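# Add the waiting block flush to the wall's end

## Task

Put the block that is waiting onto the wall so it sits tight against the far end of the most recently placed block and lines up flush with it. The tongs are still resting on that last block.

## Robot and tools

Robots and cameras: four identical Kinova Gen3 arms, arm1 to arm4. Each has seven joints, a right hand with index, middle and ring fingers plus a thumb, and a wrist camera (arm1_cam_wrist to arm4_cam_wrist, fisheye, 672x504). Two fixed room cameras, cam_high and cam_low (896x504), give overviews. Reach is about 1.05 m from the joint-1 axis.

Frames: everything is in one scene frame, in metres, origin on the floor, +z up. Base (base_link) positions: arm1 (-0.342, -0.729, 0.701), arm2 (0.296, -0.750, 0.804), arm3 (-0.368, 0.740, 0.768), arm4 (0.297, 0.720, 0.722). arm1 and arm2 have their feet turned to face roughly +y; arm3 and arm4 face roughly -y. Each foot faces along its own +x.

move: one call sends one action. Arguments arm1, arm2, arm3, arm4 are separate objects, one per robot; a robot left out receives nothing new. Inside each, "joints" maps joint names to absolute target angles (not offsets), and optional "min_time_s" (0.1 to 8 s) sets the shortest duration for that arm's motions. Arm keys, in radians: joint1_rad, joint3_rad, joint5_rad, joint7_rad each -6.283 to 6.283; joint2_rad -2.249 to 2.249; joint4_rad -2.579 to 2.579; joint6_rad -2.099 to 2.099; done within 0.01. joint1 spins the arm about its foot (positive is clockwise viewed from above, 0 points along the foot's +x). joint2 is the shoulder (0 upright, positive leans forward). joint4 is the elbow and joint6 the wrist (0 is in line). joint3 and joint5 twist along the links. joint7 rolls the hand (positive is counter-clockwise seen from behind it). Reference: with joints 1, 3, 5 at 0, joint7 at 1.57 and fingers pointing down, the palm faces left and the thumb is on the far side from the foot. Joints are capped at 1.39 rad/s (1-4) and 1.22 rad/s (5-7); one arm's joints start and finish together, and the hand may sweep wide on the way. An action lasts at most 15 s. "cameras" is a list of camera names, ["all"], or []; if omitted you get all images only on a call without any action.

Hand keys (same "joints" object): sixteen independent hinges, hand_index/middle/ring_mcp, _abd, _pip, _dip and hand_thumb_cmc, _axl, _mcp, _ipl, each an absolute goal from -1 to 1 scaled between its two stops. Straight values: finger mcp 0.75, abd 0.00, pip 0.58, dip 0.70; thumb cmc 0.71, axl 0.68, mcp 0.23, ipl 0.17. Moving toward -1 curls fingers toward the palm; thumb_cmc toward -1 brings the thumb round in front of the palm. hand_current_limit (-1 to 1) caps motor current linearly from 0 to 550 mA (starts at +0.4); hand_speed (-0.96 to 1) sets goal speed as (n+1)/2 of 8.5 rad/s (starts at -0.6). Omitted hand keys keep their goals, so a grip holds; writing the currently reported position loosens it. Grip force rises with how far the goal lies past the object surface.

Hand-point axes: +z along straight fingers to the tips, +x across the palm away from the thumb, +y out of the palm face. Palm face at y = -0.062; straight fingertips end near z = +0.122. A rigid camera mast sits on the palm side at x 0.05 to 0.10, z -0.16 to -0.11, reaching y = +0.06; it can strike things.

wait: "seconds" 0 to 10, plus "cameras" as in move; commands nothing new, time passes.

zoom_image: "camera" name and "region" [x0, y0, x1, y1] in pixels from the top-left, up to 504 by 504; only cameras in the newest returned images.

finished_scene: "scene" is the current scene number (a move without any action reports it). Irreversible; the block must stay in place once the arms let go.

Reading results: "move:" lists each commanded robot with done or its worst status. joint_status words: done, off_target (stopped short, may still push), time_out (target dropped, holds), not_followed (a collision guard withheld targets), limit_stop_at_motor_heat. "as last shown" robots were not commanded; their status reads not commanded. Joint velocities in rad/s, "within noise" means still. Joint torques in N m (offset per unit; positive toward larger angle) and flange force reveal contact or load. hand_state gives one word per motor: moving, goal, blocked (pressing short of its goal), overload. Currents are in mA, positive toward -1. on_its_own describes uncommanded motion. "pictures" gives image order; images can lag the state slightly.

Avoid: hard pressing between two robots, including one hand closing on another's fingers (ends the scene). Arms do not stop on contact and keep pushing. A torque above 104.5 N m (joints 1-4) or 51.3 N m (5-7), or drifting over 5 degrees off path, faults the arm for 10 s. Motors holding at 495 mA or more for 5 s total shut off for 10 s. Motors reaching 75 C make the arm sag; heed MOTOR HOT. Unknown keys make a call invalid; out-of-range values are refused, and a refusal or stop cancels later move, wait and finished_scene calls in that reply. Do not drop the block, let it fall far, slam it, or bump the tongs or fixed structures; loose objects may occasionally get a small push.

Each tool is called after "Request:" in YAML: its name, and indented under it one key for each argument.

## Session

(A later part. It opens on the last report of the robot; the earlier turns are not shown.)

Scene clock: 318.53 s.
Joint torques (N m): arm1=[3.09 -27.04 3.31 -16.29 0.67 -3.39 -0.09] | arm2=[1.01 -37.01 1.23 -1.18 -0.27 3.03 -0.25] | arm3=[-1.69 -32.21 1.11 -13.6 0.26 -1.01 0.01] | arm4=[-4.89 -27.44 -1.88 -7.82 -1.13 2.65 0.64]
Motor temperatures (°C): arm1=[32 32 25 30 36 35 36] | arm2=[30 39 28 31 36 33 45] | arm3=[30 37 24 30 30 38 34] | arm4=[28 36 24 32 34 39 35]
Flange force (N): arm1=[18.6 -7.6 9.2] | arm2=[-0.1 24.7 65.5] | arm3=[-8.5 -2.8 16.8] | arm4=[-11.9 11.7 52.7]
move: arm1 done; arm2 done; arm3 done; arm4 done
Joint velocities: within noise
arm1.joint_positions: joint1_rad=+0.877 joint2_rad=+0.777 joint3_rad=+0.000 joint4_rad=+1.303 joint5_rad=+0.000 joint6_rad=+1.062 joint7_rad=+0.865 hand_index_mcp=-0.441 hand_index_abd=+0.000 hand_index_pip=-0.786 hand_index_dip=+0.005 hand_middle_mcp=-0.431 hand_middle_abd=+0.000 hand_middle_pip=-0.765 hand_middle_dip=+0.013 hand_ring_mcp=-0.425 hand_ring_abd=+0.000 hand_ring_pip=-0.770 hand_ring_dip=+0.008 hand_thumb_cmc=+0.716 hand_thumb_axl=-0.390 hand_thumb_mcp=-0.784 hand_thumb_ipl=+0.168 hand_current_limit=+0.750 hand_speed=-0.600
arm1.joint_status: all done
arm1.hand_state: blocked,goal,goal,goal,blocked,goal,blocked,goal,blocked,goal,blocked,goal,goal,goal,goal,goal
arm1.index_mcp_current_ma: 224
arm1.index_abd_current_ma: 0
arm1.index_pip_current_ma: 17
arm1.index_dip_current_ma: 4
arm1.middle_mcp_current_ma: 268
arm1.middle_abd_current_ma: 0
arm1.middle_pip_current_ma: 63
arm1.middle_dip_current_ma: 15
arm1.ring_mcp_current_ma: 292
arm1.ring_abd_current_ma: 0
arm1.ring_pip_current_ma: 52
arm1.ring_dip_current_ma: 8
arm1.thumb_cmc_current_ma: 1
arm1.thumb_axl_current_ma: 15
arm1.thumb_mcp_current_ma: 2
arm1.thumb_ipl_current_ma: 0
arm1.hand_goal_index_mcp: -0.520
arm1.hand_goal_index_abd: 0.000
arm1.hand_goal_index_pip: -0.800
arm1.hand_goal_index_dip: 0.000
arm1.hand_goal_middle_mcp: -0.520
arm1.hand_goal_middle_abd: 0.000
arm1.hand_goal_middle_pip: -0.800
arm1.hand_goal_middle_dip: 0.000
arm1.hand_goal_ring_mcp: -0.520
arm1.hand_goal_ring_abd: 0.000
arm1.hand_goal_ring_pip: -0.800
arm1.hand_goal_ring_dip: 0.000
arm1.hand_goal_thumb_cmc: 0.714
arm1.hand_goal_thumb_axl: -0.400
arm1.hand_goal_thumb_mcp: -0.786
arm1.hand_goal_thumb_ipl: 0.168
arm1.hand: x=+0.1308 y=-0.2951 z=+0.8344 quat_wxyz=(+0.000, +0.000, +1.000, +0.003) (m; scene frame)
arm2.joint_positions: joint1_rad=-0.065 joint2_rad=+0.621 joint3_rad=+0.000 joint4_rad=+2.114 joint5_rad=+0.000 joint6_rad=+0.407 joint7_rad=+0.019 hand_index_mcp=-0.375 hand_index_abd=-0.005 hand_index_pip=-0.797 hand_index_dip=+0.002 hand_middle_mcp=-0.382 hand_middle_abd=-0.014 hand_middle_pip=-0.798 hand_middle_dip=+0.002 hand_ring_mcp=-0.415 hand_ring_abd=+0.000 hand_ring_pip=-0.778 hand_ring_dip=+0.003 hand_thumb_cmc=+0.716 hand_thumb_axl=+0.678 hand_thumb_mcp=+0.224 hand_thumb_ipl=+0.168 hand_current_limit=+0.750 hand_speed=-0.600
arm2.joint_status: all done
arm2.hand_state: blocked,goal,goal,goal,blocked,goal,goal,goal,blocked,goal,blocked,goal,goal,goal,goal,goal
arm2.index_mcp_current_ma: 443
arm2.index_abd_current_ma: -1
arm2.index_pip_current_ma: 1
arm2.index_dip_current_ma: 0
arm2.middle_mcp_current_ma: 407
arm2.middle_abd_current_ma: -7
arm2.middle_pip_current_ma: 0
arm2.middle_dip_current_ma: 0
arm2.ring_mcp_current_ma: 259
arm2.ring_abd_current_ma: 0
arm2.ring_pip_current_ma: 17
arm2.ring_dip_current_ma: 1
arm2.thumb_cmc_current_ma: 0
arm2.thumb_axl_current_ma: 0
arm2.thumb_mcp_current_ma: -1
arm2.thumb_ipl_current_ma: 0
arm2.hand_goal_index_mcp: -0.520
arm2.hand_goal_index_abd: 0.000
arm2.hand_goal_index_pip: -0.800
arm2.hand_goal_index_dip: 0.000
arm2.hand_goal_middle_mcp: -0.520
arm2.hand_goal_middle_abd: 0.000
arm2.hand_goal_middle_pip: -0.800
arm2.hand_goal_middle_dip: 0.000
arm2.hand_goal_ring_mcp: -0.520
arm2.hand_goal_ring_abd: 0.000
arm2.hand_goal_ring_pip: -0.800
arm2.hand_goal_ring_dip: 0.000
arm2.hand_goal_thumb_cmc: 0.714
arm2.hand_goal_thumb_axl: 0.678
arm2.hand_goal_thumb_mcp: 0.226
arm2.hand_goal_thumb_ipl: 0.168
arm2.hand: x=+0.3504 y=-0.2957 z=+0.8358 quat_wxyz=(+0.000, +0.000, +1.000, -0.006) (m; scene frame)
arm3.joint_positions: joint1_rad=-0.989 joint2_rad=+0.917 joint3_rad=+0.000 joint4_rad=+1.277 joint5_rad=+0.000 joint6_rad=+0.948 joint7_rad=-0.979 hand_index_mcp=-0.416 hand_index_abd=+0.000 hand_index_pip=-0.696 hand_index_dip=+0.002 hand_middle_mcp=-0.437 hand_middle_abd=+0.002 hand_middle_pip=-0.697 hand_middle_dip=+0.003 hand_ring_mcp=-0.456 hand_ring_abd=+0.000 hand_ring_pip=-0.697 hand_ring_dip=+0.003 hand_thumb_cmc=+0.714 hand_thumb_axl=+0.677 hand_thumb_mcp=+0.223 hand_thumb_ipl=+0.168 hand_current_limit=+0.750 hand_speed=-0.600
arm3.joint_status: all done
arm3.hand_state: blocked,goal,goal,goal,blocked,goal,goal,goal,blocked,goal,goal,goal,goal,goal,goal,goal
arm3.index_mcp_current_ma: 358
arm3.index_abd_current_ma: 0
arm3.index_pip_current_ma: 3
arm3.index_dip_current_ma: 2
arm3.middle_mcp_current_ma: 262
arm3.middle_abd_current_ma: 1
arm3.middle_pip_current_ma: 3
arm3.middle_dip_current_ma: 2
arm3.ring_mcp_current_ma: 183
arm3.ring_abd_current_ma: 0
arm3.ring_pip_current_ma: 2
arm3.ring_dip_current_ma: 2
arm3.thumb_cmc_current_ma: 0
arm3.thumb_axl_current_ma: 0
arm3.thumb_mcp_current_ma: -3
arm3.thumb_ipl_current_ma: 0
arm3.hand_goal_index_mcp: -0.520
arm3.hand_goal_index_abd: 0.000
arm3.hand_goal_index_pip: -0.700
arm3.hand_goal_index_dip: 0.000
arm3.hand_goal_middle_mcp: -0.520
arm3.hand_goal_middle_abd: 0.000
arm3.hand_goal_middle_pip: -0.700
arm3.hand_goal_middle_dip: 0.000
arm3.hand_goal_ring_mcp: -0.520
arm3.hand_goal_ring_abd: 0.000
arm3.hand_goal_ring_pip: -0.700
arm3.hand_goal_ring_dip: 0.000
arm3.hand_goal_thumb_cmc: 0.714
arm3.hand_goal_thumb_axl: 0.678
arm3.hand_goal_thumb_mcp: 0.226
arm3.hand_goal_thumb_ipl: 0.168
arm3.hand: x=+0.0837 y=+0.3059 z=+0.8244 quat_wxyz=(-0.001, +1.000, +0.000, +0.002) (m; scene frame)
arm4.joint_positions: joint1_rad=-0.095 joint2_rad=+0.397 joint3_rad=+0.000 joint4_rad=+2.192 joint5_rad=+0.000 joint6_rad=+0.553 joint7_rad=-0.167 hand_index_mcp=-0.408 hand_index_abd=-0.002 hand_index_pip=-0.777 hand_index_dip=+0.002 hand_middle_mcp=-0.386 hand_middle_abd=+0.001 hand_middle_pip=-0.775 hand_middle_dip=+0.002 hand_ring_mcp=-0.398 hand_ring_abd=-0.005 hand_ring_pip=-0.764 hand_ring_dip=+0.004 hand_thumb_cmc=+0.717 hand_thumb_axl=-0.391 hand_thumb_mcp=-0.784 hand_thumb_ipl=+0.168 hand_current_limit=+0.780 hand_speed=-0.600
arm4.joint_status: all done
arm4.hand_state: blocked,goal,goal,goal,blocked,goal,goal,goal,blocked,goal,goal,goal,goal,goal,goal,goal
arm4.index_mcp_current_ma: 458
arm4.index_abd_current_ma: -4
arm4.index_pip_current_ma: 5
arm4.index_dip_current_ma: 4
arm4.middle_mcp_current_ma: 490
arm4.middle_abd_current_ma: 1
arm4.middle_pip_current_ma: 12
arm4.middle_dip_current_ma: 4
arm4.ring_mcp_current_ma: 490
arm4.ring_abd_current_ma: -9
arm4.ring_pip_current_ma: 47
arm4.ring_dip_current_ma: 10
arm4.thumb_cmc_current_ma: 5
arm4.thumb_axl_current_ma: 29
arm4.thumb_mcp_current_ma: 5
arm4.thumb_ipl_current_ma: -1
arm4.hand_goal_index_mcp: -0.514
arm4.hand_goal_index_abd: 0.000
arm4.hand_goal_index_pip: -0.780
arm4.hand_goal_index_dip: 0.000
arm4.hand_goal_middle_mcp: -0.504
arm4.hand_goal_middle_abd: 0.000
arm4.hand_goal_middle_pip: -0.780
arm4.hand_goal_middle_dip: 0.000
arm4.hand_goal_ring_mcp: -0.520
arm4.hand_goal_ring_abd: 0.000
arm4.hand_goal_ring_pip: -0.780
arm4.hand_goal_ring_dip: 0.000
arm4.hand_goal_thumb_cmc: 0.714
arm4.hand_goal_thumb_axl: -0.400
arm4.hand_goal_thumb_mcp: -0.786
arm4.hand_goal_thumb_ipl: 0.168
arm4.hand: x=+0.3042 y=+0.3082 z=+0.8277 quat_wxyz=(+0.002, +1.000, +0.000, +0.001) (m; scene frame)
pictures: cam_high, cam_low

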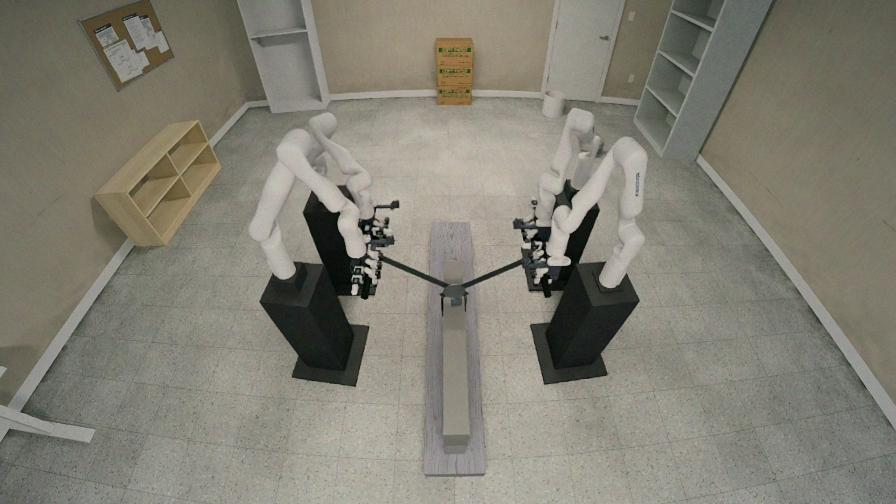

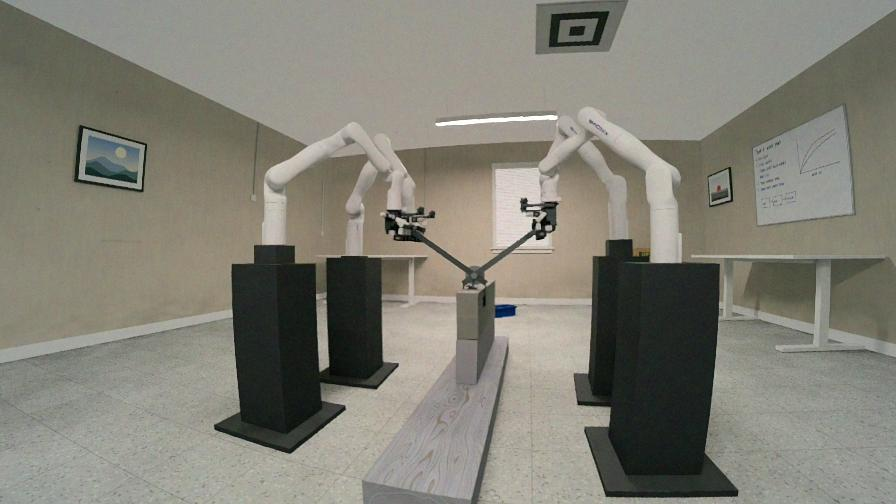

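Request:
move:
  arm1: {"joints":{"joint2_rad":0.7802,"joint4_rad":1.3066,"joint6_rad":1.0548},"min_time_s":1.5}
  arm2: {"joints":{"joint2_rad":0.6283,"joint4_rad":2.1156,"joint6_rad":0.3977},"min_time_s":1.5}
  arm3: {"joints":{"joint2_rad":0.9210,"joint4_rad":1.2788,"joint6_rad":0.9418},"min_time_s":1.5}
  arm4: {"joints":{"joint2_rad":0.4053,"joint4_rad":2.1963,"joint6_rad":0.5400},"min_time_s":1.5}
  cameras: ["cam_high","cam_low"]

Request:
zoom_image:
  camera: "cam_high"
  region: [435, 315, 475, 345]

Request:
zoom_image:
  camera: "cam_low"
  region: [450, 325, 490, 355]

Scene clock: 322.93 s.
Joint torques (N m): arm1=[-0.47 -19.23 0.26 -14.46 -0.63 -4.5 -0.08] | arm2=[-1.8 -24.51 -1.86 -2.82 -0.54 0.44 0.01] | arm3=[-1.91 -27.08 0.53 -8.54 -0.3 1 -0.25] | arm4=[-2.31 -17.1 0.88 -6.1 -0.2 1.12 0.41]
Motor temperatures (°C): arm1=[32 32 25 30 36 35 36] | arm2=[30 39 28 31 36 33 45] | arm3=[30 37 24 30 30 38 34] | arm4=[28 36 24 32 34 39 35]
Flange force (N): arm1=[19.4 -16.1 -5.1] | arm2=[-5.8 10.6 26.6] | arm3=[-2.8 2.4 10.5] | arm4=[-5.7 1.6 19.6]
move: arm1 done; arm2 done; arm3 done; arm4 done
Joint velocities: within noise
arm1.joint_positions: joint1_rad=+0.877 joint2_rad=+0.780 joint3_rad=+0.000 joint4_rad=+1.307 joint5_rad=+0.000 joint6_rad=+1.055 joint7_rad=+0.865 hand_index_mcp=-0.443 hand_index_abd=+0.000 hand_index_pip=-0.785 hand_index_dip=+0.005 hand_middle_mcp=-0.431 hand_middle_abd=+0.000 hand_middle_pip=-0.765 hand_middle_dip=+0.013 hand_ring_mcp=-0.425 hand_ring_abd=+0.000 hand_ring_pip=-0.770 hand_ring_dip=+0.008 hand_thumb_cmc=+0.716 hand_thumb_axl=-0.390 hand_thumb_mcp=-0.784 hand_thumb_ipl=+0.168 hand_current_limit=+0.750 hand_speed=-0.600
arm1.joint_status: all done
arm1.hand_state: blocked,goal,goal,goal,blocked,goal,blocked,goal,blocked,goal,blocked,goal,goal,goal,goal,goal
arm1.index_mcp_current_ma: 219
arm1.index_abd_current_ma: 0
arm1.index_pip_current_ma: 19
arm1.index_dip_current_ma: 4
arm1.middle_mcp_current_ma: 268
arm1.middle_abd_current_ma: 0
arm1.middle_pip_current_ma: 63
arm1.middle_dip_current_ma: 15
arm1.ring_mcp_current_ma: 292
arm1.ring_abd_current_ma: 0
arm1.ring_pip_current_ma: 52
arm1.ring_dip_current_ma: 8
arm1.thumb_cmc_current_ma: 1
arm1.thumb_axl_current_ma: 15
arm1.thumb_mcp_current_ma: 2
arm1.thumb_ipl_current_ma: 0
arm1.hand_goal_index_mcp: -0.520
arm1.hand_goal_index_abd: 0.000
arm1.hand_goal_index_pip: -0.800
arm1.hand_goal_index_dip: 0.000
arm1.hand_goal_middle_mcp: -0.520
arm1.hand_goal_middle_abd: 0.000
arm1.hand_goal_middle_pip: -0.800
arm1.hand_goal_middle_dip: 0.000
arm1.hand_goal_ring_mcp: -0.520
arm1.hand_goal_ring_abd: 0.000
arm1.hand_goal_ring_pip: -0.800
arm1.hand_goal_ring_dip: 0.000
arm1.hand_goal_thumb_cmc: 0.714
arm1.hand_goal_thumb_axl: -0.400
arm1.hand_goal_thumb_mcp: -0.786
arm1.hand_goal_thumb_ipl: 0.168
arm1.hand: x=+0.1308 y=-0.2951 z=+0.8314 quat_wxyz=(+0.000, +0.000, +1.000, +0.003) (m; scene frame)
arm2.joint_positions: joint1_rad=-0.065 joint2_rad=+0.628 joint3_rad=+0.000 joint4_rad=+2.116 joint5_rad=+0.000 joint6_rad=+0.398 joint7_rad=+0.019 hand_index_mcp=-0.381 hand_index_abd=-0.005 hand_index_pip=-0.794 hand_index_dip=+0.002 hand_middle_mcp=-0.382 hand_middle_abd=-0.014 hand_middle_pip=-0.798 hand_middle_dip=+0.002 hand_ring_mcp=-0.415 hand_ring_abd=+0.000 hand_ring_pip=-0.778 hand_ring_dip=+0.004 hand_thumb_cmc=+0.716 hand_thumb_axl=+0.678 hand_thumb_mcp=+0.224 hand_thumb_ipl=+0.168 hand_current_limit=+0.750 hand_speed=-0.600
arm2.joint_status: all done
arm2.hand_state: blocked,goal,goal,goal,blocked,goal,goal,goal,blocked,goal,blocked,goal,goal,goal,goal,goal
arm2.index_mcp_current_ma: 414
arm2.index_abd_current_ma: -1
arm2.index_pip_current_ma: 2
arm2.index_dip_current_ma: 0
arm2.middle_mcp_current_ma: 407
arm2.middle_abd_current_ma: -6
arm2.middle_pip_current_ma: 0
arm2.middle_dip_current_ma: 0
arm2.ring_mcp_current_ma: 257
arm2.ring_abd_current_ma: 0
arm2.ring_pip_current_ma: 17
arm2.ring_dip_current_ma: 1
arm2.thumb_cmc_current_ma: 0
arm2.thumb_axl_current_ma: 0
arm2.thumb_mcp_current_ma: -1
arm2.thumb_ipl_current_ma: 0
arm2.hand_goal_index_mcp: -0.520
arm2.hand_goal_index_abd: 0.000
arm2.hand_goal_index_pip: -0.800
arm2.hand_goal_index_dip: 0.000
arm2.hand_goal_middle_mcp: -0.520
arm2.hand_goal_middle_abd: 0.000
arm2.hand_goal_middle_pip: -0.800
arm2.hand_goal_middle_dip: 0.000
arm2.hand_goal_ring_mcp: -0.520
arm2.hand_goal_ring_abd: 0.000
arm2.hand_goal_ring_pip: -0.800
arm2.hand_goal_ring_dip: 0.000
arm2.hand_goal_thumb_cmc: 0.714
arm2.hand_goal_thumb_axl: 0.678
arm2.hand_goal_thumb_mcp: 0.226
arm2.hand_goal_thumb_ipl: 0.168
arm2.hand: x=+0.3505 y=-0.2958 z=+0.8327 quat_wxyz=(+0.000, +0.000, +1.000, -0.006) (m; scene frame)
arm3.joint_positions: joint1_rad=-0.989 joint2_rad=+0.921 joint3_rad=+0.000 joint4_rad=+1.279 joint5_rad=+0.000 joint6_rad=+0.942 joint7_rad=-0.979 hand_index_mcp=-0.435 hand_index_abd=+0.000 hand_index_pip=-0.696 hand_index_dip=+0.002 hand_middle_mcp=-0.453 hand_middle_abd=+0.002 hand_middle_pip=-0.697 hand_middle_dip=+0.003 hand_ring_mcp=-0.470 hand_ring_abd=+0.001 hand_ring_pip=-0.697 hand_ring_dip=+0.003 hand_thumb_cmc=+0.714 hand_thumb_axl=+0.677 hand_thumb_mcp=+0.223 hand_thumb_ipl=+0.168 hand_current_limit=+0.750 hand_speed=-0.600
arm3.joint_status: all done
arm3.hand_state: blocked,goal,goal,goal,blocked,goal,goal,goal,blocked,goal,goal,goal,goal,goal,goal,goal
arm3.index_mcp_current_ma: 271
arm3.index_abd_current_ma: 0
arm3.index_pip_current_ma: 3
arm3.index_dip_current_ma: 2
arm3.middle_mcp_current_ma: 193
arm3.middle_abd_current_ma: 1
arm3.middle_pip_current_ma: 3
arm3.middle_dip_current_ma: 2
arm3.ring_mcp_current_ma: 130
arm3.ring_abd_current_ma: 0
arm3.ring_pip_current_ma: 2
arm3.ring_dip_current_ma: 2
arm3.thumb_cmc_current_ma: 0
arm3.thumb_axl_current_ma: 0
arm3.thumb_mcp_current_ma: -3
arm3.thumb_ipl_current_ma: 0
arm3.hand_goal_index_mcp: -0.520
arm3.hand_goal_index_abd: 0.000
arm3.hand_goal_index_pip: -0.700
arm3.hand_goal_index_dip: 0.000
arm3.hand_goal_middle_mcp: -0.520
arm3.hand_goal_middle_abd: 0.000
arm3.hand_goal_middle_pip: -0.700
arm3.hand_goal_middle_dip: 0.000
arm3.hand_goal_ring_mcp: -0.520
arm3.hand_goal_ring_abd: 0.000
arm3.hand_goal_ring_pip: -0.700
arm3.hand_goal_ring_dip: 0.000
arm3.hand_goal_thumb_cmc: 0.714
arm3.hand_goal_thumb_axl: 0.678
arm3.hand_goal_thumb_mcp: 0.226
arm3.hand_goal_thumb_ipl: 0.168
arm3.hand: x=+0.0837 y=+0.3059 z=+0.8214 quat_wxyz=(-0.001, +1.000, +0.000, +0.002) (m; scene frame)
arm4.joint_positions: joint1_rad=-0.095 joint2_rad=+0.405 joint3_rad=+0.000 joint4_rad=+2.196 joint5_rad=+0.000 joint6_rad=+0.540 joint7_rad=-0.167 hand_index_mcp=-0.425 hand_index_abd=-0.001 hand_index_pip=-0.777 hand_index_dip=+0.002 hand_middle_mcp=-0.397 hand_middle_abd=+0.001 hand_middle_pip=-0.770 hand_middle_dip=+0.002 hand_ring_mcp=-0.409 hand_ring_abd=+0.001 hand_ring_pip=-0.761 hand_ring_dip=+0.004 hand_thumb_cmc=+0.717 hand_thumb_axl=-0.391 hand_thumb_mcp=-0.784 hand_thumb_ipl=+0.168 hand_current_limit=+0.780 hand_speed=-0.600
arm4.joint_status: all done
arm4.hand_state: blocked,goal,goal,goal,blocked,goal,goal,goal,blocked,goal,goal,goal,goal,goal,goal,goal
arm4.index_mcp_current_ma: 371
arm4.index_abd_current_ma: -2
arm4.index_pip_current_ma: 5
arm4.index_dip_current_ma: 4
arm4.middle_mcp_current_ma: 462
arm4.middle_abd_current_ma: 1
arm4.middle_pip_current_ma: 25
arm4.middle_dip_current_ma: 4
arm4.ring_mcp_current_ma: 485
arm4.ring_abd_current_ma: 2
arm4.ring_pip_current_ma: 55
arm4.ring_dip_current_ma: 10
arm4.thumb_cmc_current_ma: 5
arm4.thumb_axl_current_ma: 29
arm4.thumb_mcp_current_ma: 5
arm4.thumb_ipl_current_ma: -1
arm4.hand_goal_index_mcp: -0.514
arm4.hand_goal_index_abd: 0.000
arm4.hand_goal_index_pip: -0.780
arm4.hand_goal_index_dip: 0.000
arm4.hand_goal_middle_mcp: -0.504
arm4.hand_goal_middle_abd: 0.000
arm4.hand_goal_middle_pip: -0.780
arm4.hand_goal_middle_dip: 0.000
arm4.hand_goal_ring_mcp: -0.520
arm4.hand_goal_ring_abd: 0.000
arm4.hand_goal_ring_pip: -0.780
arm4.hand_goal_ring_dip: 0.000
arm4.hand_goal_thumb_cmc: 0.714
arm4.hand_goal_thumb_axl: -0.400
arm4.hand_goal_thumb_mcp: -0.786
arm4.hand_goal_thumb_ipl: 0.168
arm4.hand: x=+0.3043 y=+0.3081 z=+0.8243 quat_wxyz=(+0.002, +1.000, +0.000, +0.001) (m; scene frame)
pictures: cam_high, cam_low

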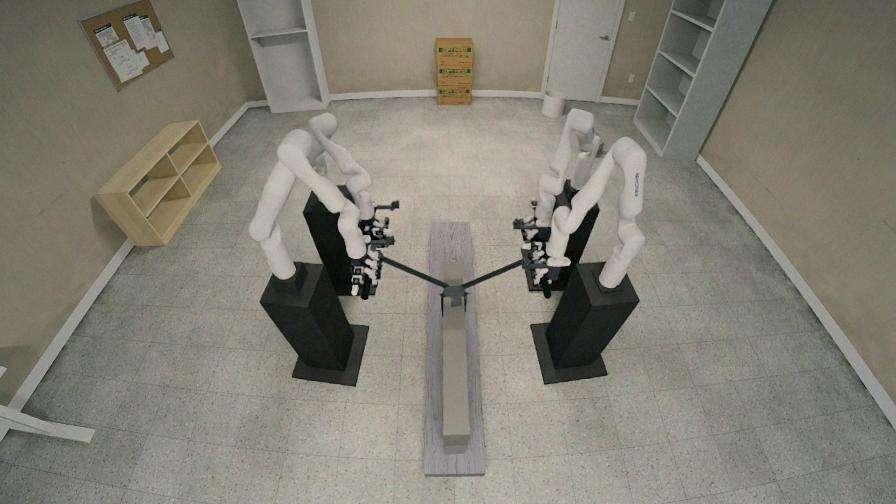

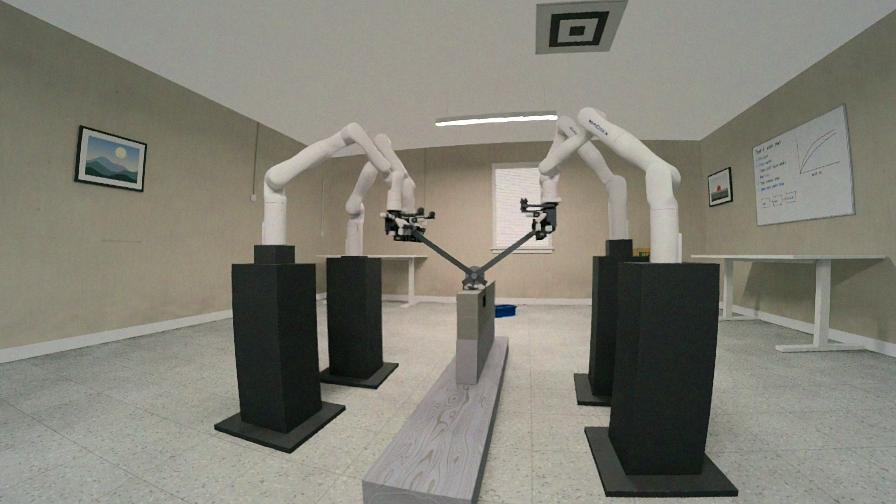

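Scaled by 12.600 from the camera's 896x504 image, which has a finer 1280x720 frame.

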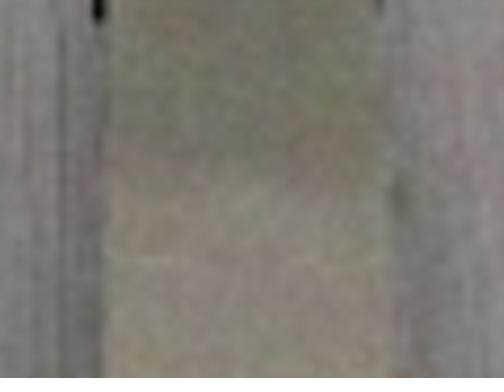

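Scaled by 12.600 from the camera's 896x504 image, which has a finer 1280x720 frame.

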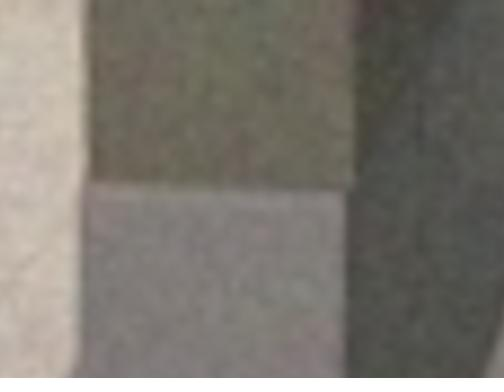

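Request:
zoom_image:
  camera: "cam_high"
  region: [430, 255, 480, 280]

Request:
zoom_image:
  camera: "cam_high"
  region: [430, 310, 480, 335]

Request:
zoom_image:
  camera: "cam_high"
  region: [430, 340, 480, 365]

Request:
zoom_image:
  camera: "cam_high"
  region: [430, 400, 480, 425]

Scaled by 10.080 from the camera's 896x504 image, which has a finer 1280x720 frame.

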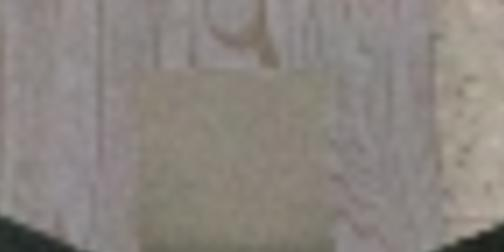

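Scaled by 10.080 from the camera's 896x504 image, which has a finer 1280x720 frame.

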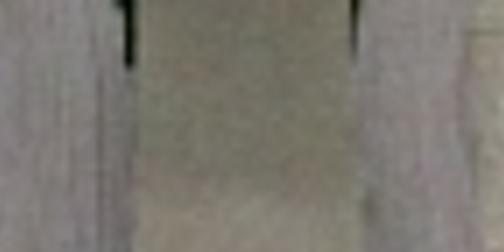

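Scaled by 10.080 from the camera's 896x504 image, which has a finer 1280x720 frame.

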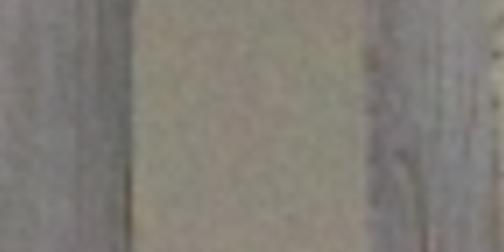

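Scaled by 10.080 from the camera's 896x504 image, which has a finer 1280x720 frame.

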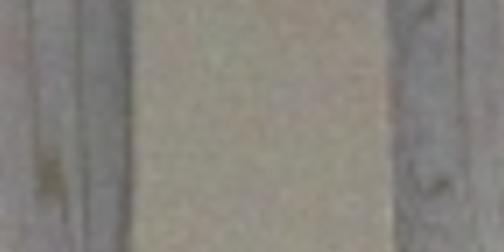

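Request:
move:
  arm1: {"joints":{"joint1_rad":0.8847,"joint2_rad":0.7874,"joint4_rad":1.3355,"joint6_rad":1.0187,"joint7_rad":0.8734},"min_time_s":2}
  arm2: {"joints":{"joint1_rad":-0.0644,"joint2_rad":0.6508,"joint4_rad":2.1362,"joint6_rad":0.3546,"joint7_rad":0.0190},"min_time_s":2}
  arm3: {"joints":{"joint1_rad":-0.9982,"joint2_rad":0.9339,"joint4_rad":1.3031,"joint6_rad":0.9046,"joint7_rad":-0.9883},"min_time_s":2}
  arm4: {"joints":{"joint1_rad":-0.0982,"joint2_rad":0.4220,"joint4_rad":2.2250,"joint6_rad":0.4946,"joint7_rad":-0.1705},"min_time_s":2}
  cameras: ["cam_high","cam_low"]

Request:
zoom_image:
  camera: "cam_low"
  region: [440, 265, 520, 395]

Scene clock: 340.23 s.
Joint torques (N m): arm1=[0.67 -20.17 0.88 -11.05 -0.04 -1.25 0.79] | arm2=[-2.08 -19.57 -2.57 1.21 -0.74 1.86 -0.06] | arm3=[-1.17 -19.92 0.72 -6.64 -0.2 0.1 -0.04] | arm4=[-3.06 -17.11 0.33 -3.3 0.16 2.44 0.72]
Motor temperatures (°C): arm1=[32 32 25 30 36 35 36] | arm2=[30 38 28 31 36 33 45] | arm3=[30 37 24 30 30 38 34] | arm4=[28 35 24 32 34 39 35]
Flange force (N): arm1=[14.4 -7.6 -0.3] | arm2=[-7.0 13.5 17.2] | arm3=[-5.0 -1.1 -2.8] | arm4=[-7.0 6.8 22.6]
move: arm1 done; arm2 done; arm3 done; arm4 done
Joint velocities: within noise
arm1.joint_positions: joint1_rad=+0.885 joint2_rad=+0.787 joint3_rad=+0.000 joint4_rad=+1.336 joint5_rad=+0.000 joint6_rad=+1.019 joint7_rad=+0.873 hand_index_mcp=-0.455 hand_index_abd=-0.002 hand_index_pip=-0.774 hand_index_dip=+0.008 hand_middle_mcp=-0.431 hand_middle_abd=+0.000 hand_middle_pip=-0.765 hand_middle_dip=+0.013 hand_ring_mcp=-0.425 hand_ring_abd=+0.000 hand_ring_pip=-0.770 hand_ring_dip=+0.008 hand_thumb_cmc=+0.716 hand_thumb_axl=-0.390 hand_thumb_mcp=-0.784 hand_thumb_ipl=+0.168 hand_current_limit=+0.750 hand_speed=-0.600
arm1.joint_status: all done
arm1.hand_state: blocked,goal,blocked,goal,blocked,goal,blocked,goal,blocked,goal,blocked,goal,goal,goal,goal,goal
arm1.index_mcp_current_ma: 171
arm1.index_abd_current_ma: -1
arm1.index_pip_current_ma: 41
arm1.index_dip_current_ma: 7
arm1.middle_mcp_current_ma: 268
arm1.middle_abd_current_ma: 0
arm1.middle_pip_current_ma: 63
arm1.middle_dip_current_ma: 15
arm1.ring_mcp_current_ma: 292
arm1.ring_abd_current_ma: 0
arm1.ring_pip_current_ma: 52
arm1.ring_dip_current_ma: 8
arm1.thumb_cmc_current_ma: 1
arm1.thumb_axl_current_ma: 15
arm1.thumb_mcp_current_ma: 2
arm1.thumb_ipl_current_ma: 0
arm1.hand_goal_index_mcp: -0.520
arm1.hand_goal_index_abd: 0.000
arm1.hand_goal_index_pip: -0.800
arm1.hand_goal_index_dip: 0.000
arm1.hand_goal_middle_mcp: -0.520
arm1.hand_goal_middle_abd: 0.000
arm1.hand_goal_middle_pip: -0.800
arm1.hand_goal_middle_dip: 0.000
arm1.hand_goal_ring_mcp: -0.520
arm1.hand_goal_ring_abd: 0.000
arm1.hand_goal_ring_pip: -0.800
arm1.hand_goal_ring_dip: 0.000
arm1.hand_goal_thumb_cmc: 0.714
arm1.hand_goal_thumb_axl: -0.400
arm1.hand_goal_thumb_mcp: -0.786
arm1.hand_goal_thumb_ipl: 0.168
arm1.hand: x=+0.1309 y=-0.3010 z=+0.8194 quat_wxyz=(+0.000, +0.000, +1.000, +0.003) (m; scene frame)
arm2.joint_positions: joint1_rad=-0.064 joint2_rad=+0.651 joint3_rad=+0.000 joint4_rad=+2.136 joint5_rad=+0.000 joint6_rad=+0.355 joint7_rad=+0.019 hand_index_mcp=-0.411 hand_index_abd=-0.007 hand_index_pip=-0.782 hand_index_dip=+0.005 hand_middle_mcp=-0.400 hand_middle_abd=-0.014 hand_middle_pip=-0.790 hand_middle_dip=+0.002 hand_ring_mcp=-0.415 hand_ring_abd=+0.000 hand_ring_pip=-0.778 hand_ring_dip=+0.004 hand_thumb_cmc=+0.716 hand_thumb_axl=+0.678 hand_thumb_mcp=+0.224 hand_thumb_ipl=+0.168 hand_current_limit=+0.750 hand_speed=-0.600
arm2.joint_status: all done
arm2.hand_state: blocked,goal,goal,goal,blocked,goal,goal,goal,blocked,goal,blocked,goal,goal,goal,goal,goal
arm2.index_mcp_current_ma: 273
arm2.index_abd_current_ma: -2
arm2.index_pip_current_ma: 12
arm2.index_dip_current_ma: 1
arm2.middle_mcp_current_ma: 320
arm2.middle_abd_current_ma: -6
arm2.middle_pip_current_ma: 4
arm2.middle_dip_current_ma: 0
arm2.ring_mcp_current_ma: 256
arm2.ring_abd_current_ma: 0
arm2.ring_pip_current_ma: 17
arm2.ring_dip_current_ma: 1
arm2.thumb_cmc_current_ma: 0
arm2.thumb_axl_current_ma: 0
arm2.thumb_mcp_current_ma: -1
arm2.thumb_ipl_current_ma: 0
arm2.hand_goal_index_mcp: -0.520
arm2.hand_goal_index_abd: 0.000
arm2.hand_goal_index_pip: -0.800
arm2.hand_goal_index_dip: 0.000
arm2.hand_goal_middle_mcp: -0.520
arm2.hand_goal_middle_abd: 0.000
arm2.hand_goal_middle_pip: -0.800
arm2.hand_goal_middle_dip: 0.000
arm2.hand_goal_ring_mcp: -0.520
arm2.hand_goal_ring_abd: 0.000
arm2.hand_goal_ring_pip: -0.800
arm2.hand_goal_ring_dip: 0.000
arm2.hand_goal_thumb_cmc: 0.714
arm2.hand_goal_thumb_axl: 0.678
arm2.hand_goal_thumb_mcp: 0.226
arm2.hand_goal_thumb_ipl: 0.168
arm2.on_its_own: hand_index_mcp moved -0.031 toward your old target -0.520
arm2.hand: x=+0.3505 y=-0.3009 z=+0.8222 quat_wxyz=(+0.000, +0.000, +1.000, -0.006) (m; scene frame)
arm3.joint_positions: joint1_rad=-0.998 joint2_rad=+0.934 joint3_rad=+0.000 joint4_rad=+1.303 joint5_rad=+0.000 joint6_rad=+0.905 joint7_rad=-0.988 hand_index_mcp=-0.469 hand_index_abd=+0.000 hand_index_pip=-0.695 hand_index_dip=+0.002 hand_middle_mcp=-0.489 hand_middle_abd=+0.000 hand_middle_pip=-0.692 hand_middle_dip=+0.003 hand_ring_mcp=-0.484 hand_ring_abd=+0.001 hand_ring_pip=-0.697 hand_ring_dip=+0.003 hand_thumb_cmc=+0.714 hand_thumb_axl=+0.677 hand_thumb_mcp=+0.223 hand_thumb_ipl=+0.168 hand_current_limit=+0.750 hand_speed=-0.600
arm3.joint_status: all done
arm3.hand_state: blocked,goal,goal,goal,blocked,goal,goal,goal,blocked,goal,goal,goal,goal,goal,goal,goal
arm3.index_mcp_current_ma: 135
arm3.index_abd_current_ma: 0
arm3.index_pip_current_ma: 6
arm3.index_dip_current_ma: 2
arm3.middle_mcp_current_ma: 67
arm3.middle_abd_current_ma: 0
arm3.middle_pip_current_ma: 9
arm3.middle_dip_current_ma: 2
arm3.ring_mcp_current_ma: 81
arm3.ring_abd_current_ma: 0
arm3.ring_pip_current_ma: 2
arm3.ring_dip_current_ma: 2
arm3.thumb_cmc_current_ma: 0
arm3.thumb_axl_current_ma: 0
arm3.thumb_mcp_current_ma: -3
arm3.thumb_ipl_current_ma: 0
arm3.hand_goal_index_mcp: -0.520
arm3.hand_goal_index_abd: 0.000
arm3.hand_goal_index_pip: -0.700
arm3.hand_goal_index_dip: 0.000
arm3.hand_goal_middle_mcp: -0.520
arm3.hand_goal_middle_abd: 0.000
arm3.hand_goal_middle_pip: -0.700
arm3.hand_goal_middle_dip: 0.000
arm3.hand_goal_ring_mcp: -0.520
arm3.hand_goal_ring_abd: 0.000
arm3.hand_goal_ring_pip: -0.700
arm3.hand_goal_ring_dip: 0.000
arm3.hand_goal_thumb_cmc: 0.714
arm3.hand_goal_thumb_axl: 0.678
arm3.hand_goal_thumb_mcp: 0.226
arm3.hand_goal_thumb_ipl: 0.168
arm3.on_its_own: hand_index_mcp moved -0.034 toward your old target -0.520; hand_middle_mcp moved -0.036 toward your old target -0.520
arm3.hand: x=+0.0838 y=+0.3124 z=+0.8078 quat_wxyz=(-0.001, +1.000, +0.000, +0.002) (m; scene frame)
arm4.joint_positions: joint1_rad=-0.098 joint2_rad=+0.422 joint3_rad=+0.000 joint4_rad=+2.225 joint5_rad=+0.000 joint6_rad=+0.495 joint7_rad=-0.170 hand_index_mcp=-0.428 hand_index_abd=-0.001 hand_index_pip=-0.777 hand_index_dip=+0.002 hand_middle_mcp=-0.405 hand_middle_abd=+0.006 hand_middle_pip=-0.768 hand_middle_dip=+0.003 hand_ring_mcp=-0.422 hand_ring_abd=+0.000 hand_ring_pip=-0.754 hand_ring_dip=+0.006 hand_thumb_cmc=+0.717 hand_thumb_axl=-0.391 hand_thumb_mcp=-0.784 hand_thumb_ipl=+0.168 hand_current_limit=+0.780 hand_speed=-0.600
arm4.joint_status: all done
arm4.hand_state: blocked,goal,goal,goal,blocked,goal,goal,goal,blocked,goal,blocked,goal,goal,goal,goal,goal
arm4.index_mcp_current_ma: 360
arm4.index_abd_current_ma: -2
arm4.index_pip_current_ma: 5
arm4.index_dip_current_ma: 4
arm4.middle_mcp_current_ma: 424
arm4.middle_abd_current_ma: 11
arm4.middle_pip_current_ma: 33
arm4.middle_dip_current_ma: 5
arm4.ring_mcp_current_ma: 420
arm4.ring_abd_current_ma: 0
arm4.ring_pip_current_ma: 80
arm4.ring_dip_current_ma: 15
arm4.thumb_cmc_current_ma: 5
arm4.thumb_axl_current_ma: 29
arm4.thumb_mcp_current_ma: 5
arm4.thumb_ipl_current_ma: -1
arm4.hand_goal_index_mcp: -0.514
arm4.hand_goal_index_abd: 0.000
arm4.hand_goal_index_pip: -0.780
arm4.hand_goal_index_dip: 0.000
arm4.hand_goal_middle_mcp: -0.504
arm4.hand_goal_middle_abd: 0.000
arm4.hand_goal_middle_pip: -0.780
arm4.hand_goal_middle_dip: 0.000
arm4.hand_goal_ring_mcp: -0.520
arm4.hand_goal_ring_abd: 0.000
arm4.hand_goal_ring_pip: -0.780
arm4.hand_goal_ring_dip: 0.000
arm4.hand_goal_thumb_cmc: 0.714
arm4.hand_goal_thumb_axl: -0.400
arm4.hand_goal_thumb_mcp: -0.786
arm4.hand_goal_thumb_ipl: 0.168
arm4.hand: x=+0.3043 y=+0.3141 z=+0.8143 quat_wxyz=(+0.002, +1.000, +0.000, +0.001) (m; scene frame)
pictures: cam_high, cam_low

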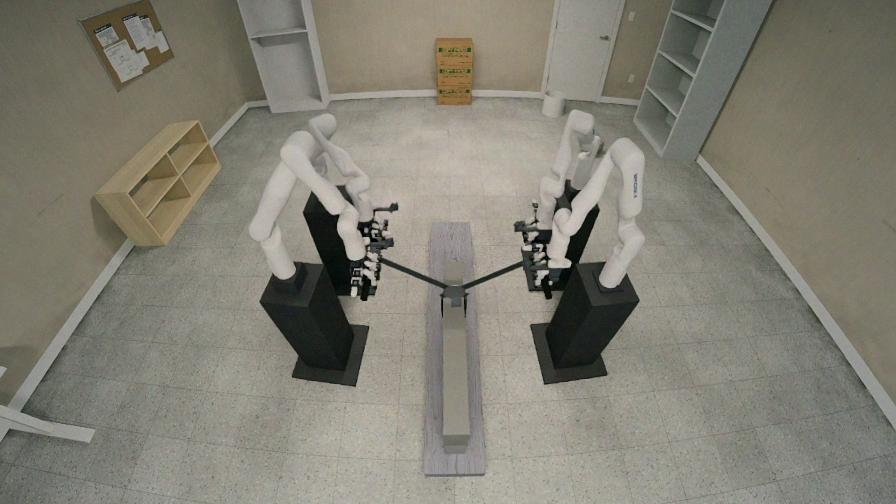

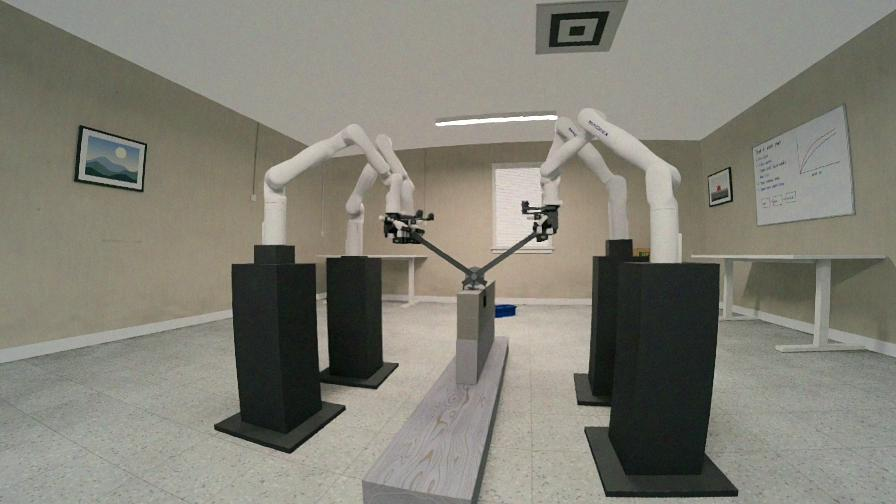

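Scaled by 3.877 from the camera's 896x504 image, which has a finer 1280x720 frame.

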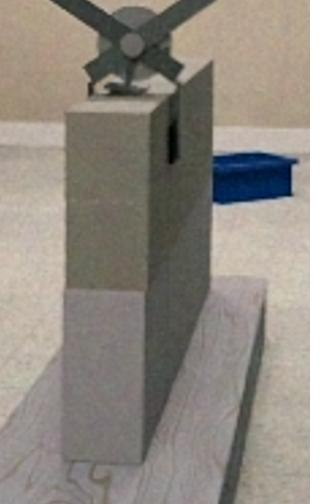

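Request:
move:
  arm1: {"joints":{"joint1_rad":0.8977,"joint2_rad":0.8008,"joint4_rad":1.3783,"joint6_rad":0.9625,"joint7_rad":0.8864},"min_time_s":2.5}
  arm2: {"joints":{"joint1_rad":-0.0640,"joint2_rad":0.6917,"joint4_rad":2.1672,"joint6_rad":0.2827,"joint7_rad":0.0194},"min_time_s":2.5}
  arm3: {"joints":{"joint1_rad":-1.0129,"joint2_rad":0.9531,"joint4_rad":1.3370,"joint6_rad":0.8515,"joint7_rad":-1.0030},"min_time_s":2.5}
  arm4: {"joints":{"joint1_rad":-0.1034,"joint2_rad":0.4576,"joint4_rad":2.2717,"joint6_rad":0.4123,"joint7_rad":-0.1757},"min_time_s":2.5}
  cameras: ["cam_high","cam_low"]

Request:
zoom_image:
  camera: "cam_low"
  region: [440, 250, 520, 380]

Request:
zoom_image:
  camera: "cam_high"
  region: [425, 270, 485, 345]

Scene clock: 346.97 s.
Joint torques (N m): arm1=[-1.09 -19.99 -0.52 -10.96 -0.59 -1.32 0.69] | arm2=[-1.94 -19.07 -2.38 -0.68 -0.4 0.33 0.1] | arm3=[5.41 -13.17 6.42 -8.53 1.54 -2.64 -0.59] | arm4=[-0.68 -16.9 3.01 -7.2 0.35 -0.32 0.21]
Motor temperatures (°C): arm1=[32 32 25 30 36 35 36] | arm2=[30 38 28 31 36 33 45] | arm3=[30 37 24 30 30 38 34] | arm4=[28 35 24 32 34 39 35]
Flange force (N): arm1=[12.6 -10.1 -1.1] | arm2=[-5.9 7.6 12.9] | arm3=[-11.3 -18.1 -18.3] | arm4=[-2.8 -4.6 17.1]
move: arm1 done; arm2 done; arm3 done; arm4 done
Joint velocities: within noise
arm1.joint_positions: joint1_rad=+0.898 joint2_rad=+0.801 joint3_rad=+0.000 joint4_rad=+1.378 joint5_rad=+0.000 joint6_rad=+0.963 joint7_rad=+0.886 hand_index_mcp=-0.469 hand_index_abd=-0.002 hand_index_pip=-0.765 hand_index_dip=+0.016 hand_middle_mcp=-0.431 hand_middle_abd=+0.000 hand_middle_pip=-0.765 hand_middle_dip=+0.013 hand_ring_mcp=-0.425 hand_ring_abd=+0.002 hand_ring_pip=-0.770 hand_ring_dip=+0.008 hand_thumb_cmc=+0.716 hand_thumb_axl=-0.390 hand_thumb_mcp=-0.784 hand_thumb_ipl=+0.168 hand_current_limit=+0.750 hand_speed=-0.600
arm1.joint_status: all done
arm1.hand_state: blocked,goal,blocked,goal,blocked,goal,blocked,goal,blocked,goal,blocked,goal,goal,goal,goal,goal
arm1.index_mcp_current_ma: 121
arm1.index_abd_current_ma: -1
arm1.index_pip_current_ma: 65
arm1.index_dip_current_ma: 21
arm1.middle_mcp_current_ma: 268
arm1.middle_abd_current_ma: 0
arm1.middle_pip_current_ma: 63
arm1.middle_dip_current_ma: 15
arm1.ring_mcp_current_ma: 292
arm1.ring_abd_current_ma: 1
arm1.ring_pip_current_ma: 52
arm1.ring_dip_current_ma: 8
arm1.thumb_cmc_current_ma: 1
arm1.thumb_axl_current_ma: 15
arm1.thumb_mcp_current_ma: 2
arm1.thumb_ipl_current_ma: 0
arm1.hand_goal_index_mcp: -0.520
arm1.hand_goal_index_abd: 0.000
arm1.hand_goal_index_pip: -0.800
arm1.hand_goal_index_dip: 0.000
arm1.hand_goal_middle_mcp: -0.520
arm1.hand_goal_middle_abd: 0.000
arm1.hand_goal_middle_pip: -0.800
arm1.hand_goal_middle_dip: 0.000
arm1.hand_goal_ring_mcp: -0.520
arm1.hand_goal_ring_abd: 0.000
arm1.hand_goal_ring_pip: -0.800
arm1.hand_goal_ring_dip: 0.000
arm1.hand_goal_thumb_cmc: 0.714
arm1.hand_goal_thumb_axl: -0.400
arm1.hand_goal_thumb_mcp: -0.786
arm1.hand_goal_thumb_ipl: 0.168
arm1.hand: x=+0.1308 y=-0.3104 z=+0.8006 quat_wxyz=(+0.000, +0.000, +1.000, +0.003) (m; scene frame)
arm2.joint_positions: joint1_rad=-0.064 joint2_rad=+0.692 joint3_rad=+0.000 joint4_rad=+2.167 joint5_rad=+0.000 joint6_rad=+0.283 joint7_rad=+0.019 hand_index_mcp=-0.427 hand_index_abd=-0.007 hand_index_pip=-0.783 hand_index_dip=+0.006 hand_middle_mcp=-0.410 hand_middle_abd=-0.014 hand_middle_pip=-0.782 hand_middle_dip=+0.002 hand_ring_mcp=-0.415 hand_ring_abd=+0.000 hand_ring_pip=-0.778 hand_ring_dip=+0.004 hand_thumb_cmc=+0.716 hand_thumb_axl=+0.678 hand_thumb_mcp=+0.224 hand_thumb_ipl=+0.168 hand_current_limit=+0.750 hand_speed=-0.600
arm2.joint_status: all done
arm2.hand_state: blocked,goal,goal,goal,blocked,goal,goal,goal,blocked,goal,blocked,goal,goal,goal,goal,goal
arm2.index_mcp_current_ma: 212
arm2.index_abd_current_ma: -2
arm2.index_pip_current_ma: 11
arm2.index_dip_current_ma: 2
arm2.middle_mcp_current_ma: 277
arm2.middle_abd_current_ma: -6
arm2.middle_pip_current_ma: 12
arm2.middle_dip_current_ma: 0
arm2.ring_mcp_current_ma: 256
arm2.ring_abd_current_ma: 0
arm2.ring_pip_current_ma: 17
arm2.ring_dip_current_ma: 1
arm2.thumb_cmc_current_ma: 0
arm2.thumb_axl_current_ma: 0
arm2.thumb_mcp_current_ma: -1
arm2.thumb_ipl_current_ma: 0
arm2.hand_goal_index_mcp: -0.520
arm2.hand_goal_index_abd: 0.000
arm2.hand_goal_index_pip: -0.800
arm2.hand_goal_index_dip: 0.000
arm2.hand_goal_middle_mcp: -0.520
arm2.hand_goal_middle_abd: 0.000
arm2.hand_goal_middle_pip: -0.800
arm2.hand_goal_middle_dip: 0.000
arm2.hand_goal_ring_mcp: -0.520
arm2.hand_goal_ring_abd: 0.000
arm2.hand_goal_ring_pip: -0.800
arm2.hand_goal_ring_dip: 0.000
arm2.hand_goal_thumb_cmc: 0.714
arm2.hand_goal_thumb_axl: 0.678
arm2.hand_goal_thumb_mcp: 0.226
arm2.hand_goal_thumb_ipl: 0.168
arm2.hand: x=+0.3505 y=-0.3092 z=+0.8045 quat_wxyz=(+0.000, +0.000, +1.000, -0.006) (m; scene frame)
arm3.joint_positions: joint1_rad=-1.013 joint2_rad=+0.953 joint3_rad=+0.000 joint4_rad=+1.337 joint5_rad=+0.000 joint6_rad=+0.851 joint7_rad=-1.003 hand_index_mcp=-0.469 hand_index_abd=+0.000 hand_index_pip=-0.695 hand_index_dip=+0.002 hand_middle_mcp=-0.490 hand_middle_abd=+0.000 hand_middle_pip=-0.692 hand_middle_dip=+0.003 hand_ring_mcp=-0.498 hand_ring_abd=+0.001 hand_ring_pip=-0.685 hand_ring_dip=+0.005 hand_thumb_cmc=+0.714 hand_thumb_axl=+0.677 hand_thumb_mcp=+0.223 hand_thumb_ipl=+0.168 hand_current_limit=+0.750 hand_speed=-0.600
arm3.joint_status: all done
arm3.hand_state: blocked,goal,goal,goal,blocked,goal,goal,goal,blocked,goal,goal,goal,goal,goal,goal,goal
arm3.index_mcp_current_ma: 135
arm3.index_abd_current_ma: 0
arm3.index_pip_current_ma: 6
arm3.index_dip_current_ma: 2
arm3.middle_mcp_current_ma: 65
arm3.middle_abd_current_ma: 0
arm3.middle_pip_current_ma: 10
arm3.middle_dip_current_ma: 2
arm3.ring_mcp_current_ma: 42
arm3.ring_abd_current_ma: 0
arm3.ring_pip_current_ma: 22
arm3.ring_dip_current_ma: 5
arm3.thumb_cmc_current_ma: 0
arm3.thumb_axl_current_ma: 0
arm3.thumb_mcp_current_ma: -3
arm3.thumb_ipl_current_ma: 0
arm3.hand_goal_index_mcp: -0.520
arm3.hand_goal_index_abd: 0.000
arm3.hand_goal_index_pip: -0.700
arm3.hand_goal_index_dip: 0.000
arm3.hand_goal_middle_mcp: -0.520
arm3.hand_goal_middle_abd: 0.000
arm3.hand_goal_middle_pip: -0.700
arm3.hand_goal_middle_dip: 0.000
arm3.hand_goal_ring_mcp: -0.520
arm3.hand_goal_ring_abd: 0.000
arm3.hand_goal_ring_pip: -0.700
arm3.hand_goal_ring_dip: 0.000
arm3.hand_goal_thumb_cmc: 0.714
arm3.hand_goal_thumb_axl: 0.678
arm3.hand_goal_thumb_mcp: 0.226
arm3.hand_goal_thumb_ipl: 0.168
arm3.hand: x=+0.0839 y=+0.3227 z=+0.7884 quat_wxyz=(-0.001, +1.000, +0.000, +0.002) (m; scene frame)
arm4.joint_positions: joint1_rad=-0.103 joint2_rad=+0.458 joint3_rad=+0.000 joint4_rad=+2.272 joint5_rad=+0.000 joint6_rad=+0.412 joint7_rad=-0.176 hand_index_mcp=-0.436 hand_index_abd=+0.000 hand_index_pip=-0.777 hand_index_dip=+0.002 hand_middle_mcp=-0.419 hand_middle_abd=+0.006 hand_middle_pip=-0.768 hand_middle_dip=+0.003 hand_ring_mcp=-0.438 hand_ring_abd=+0.001 hand_ring_pip=-0.753 hand_ring_dip=+0.007 hand_thumb_cmc=+0.717 hand_thumb_axl=-0.391 hand_thumb_mcp=-0.784 hand_thumb_ipl=+0.168 hand_current_limit=+0.780 hand_speed=-0.600
arm4.joint_status: all done
arm4.hand_state: blocked,goal,goal,goal,blocked,goal,goal,goal,blocked,goal,blocked,goal,goal,goal,goal,goal
arm4.index_mcp_current_ma: 320
arm4.index_abd_current_ma: 0
arm4.index_pip_current_ma: 5
arm4.index_dip_current_ma: 4
arm4.middle_mcp_current_ma: 351
arm4.middle_abd_current_ma: 12
arm4.middle_pip_current_ma: 33
arm4.middle_dip_current_ma: 6
arm4.ring_mcp_current_ma: 339
arm4.ring_abd_current_ma: 2
arm4.ring_pip_current_ma: 83
arm4.ring_dip_current_ma: 16
arm4.thumb_cmc_current_ma: 5
arm4.thumb_axl_current_ma: 29
arm4.thumb_mcp_current_ma: 5
arm4.thumb_ipl_current_ma: -1
arm4.hand_goal_index_mcp: -0.514
arm4.hand_goal_index_abd: 0.000
arm4.hand_goal_index_pip: -0.780
arm4.hand_goal_index_dip: 0.000
arm4.hand_goal_middle_mcp: -0.504
arm4.hand_goal_middle_abd: 0.000
arm4.hand_goal_middle_pip: -0.780
arm4.hand_goal_middle_dip: 0.000
arm4.hand_goal_ring_mcp: -0.520
arm4.hand_goal_ring_abd: 0.000
arm4.hand_goal_ring_pip: -0.780
arm4.hand_goal_ring_dip: 0.000
arm4.hand_goal_thumb_cmc: 0.714
arm4.hand_goal_thumb_axl: -0.400
arm4.hand_goal_thumb_mcp: -0.786
arm4.hand_goal_thumb_ipl: 0.168
arm4.hand: x=+0.3042 y=+0.3237 z=+0.7966 quat_wxyz=(+0.002, +1.000, +0.000, +0.001) (m; scene frame)
pictures: cam_high, cam_low

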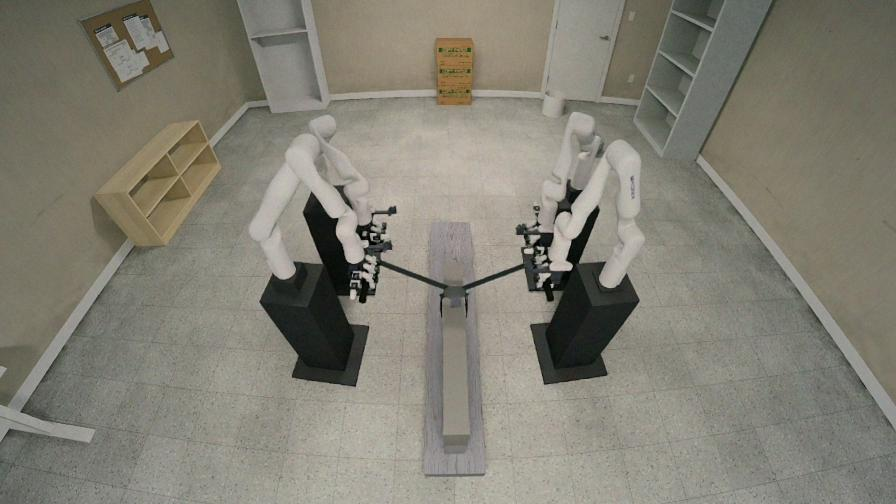

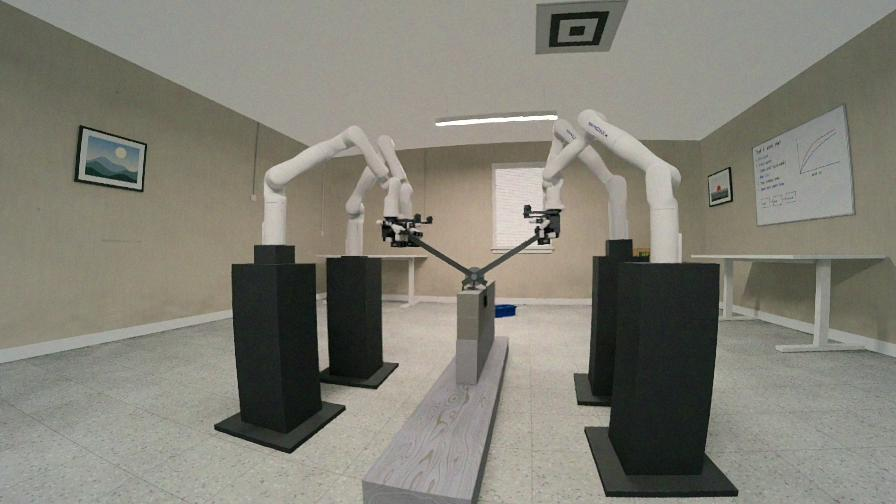

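Scaled by 3.877 from the camera's 896x504 image, which has a finer 1280x720 frame.

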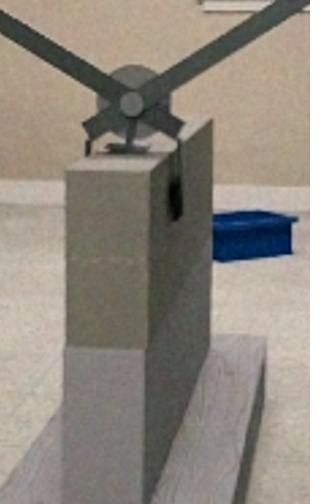

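Scaled by 6.720 from the camera's 896x504 image, which has a finer 1280x720 frame.

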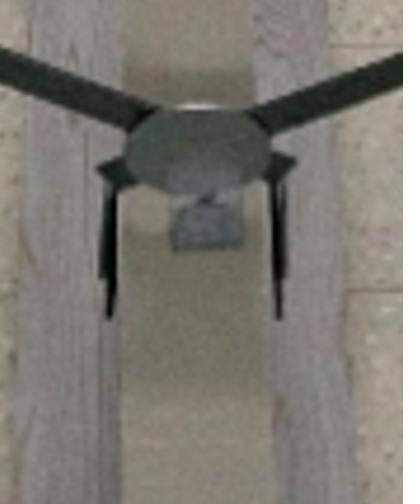

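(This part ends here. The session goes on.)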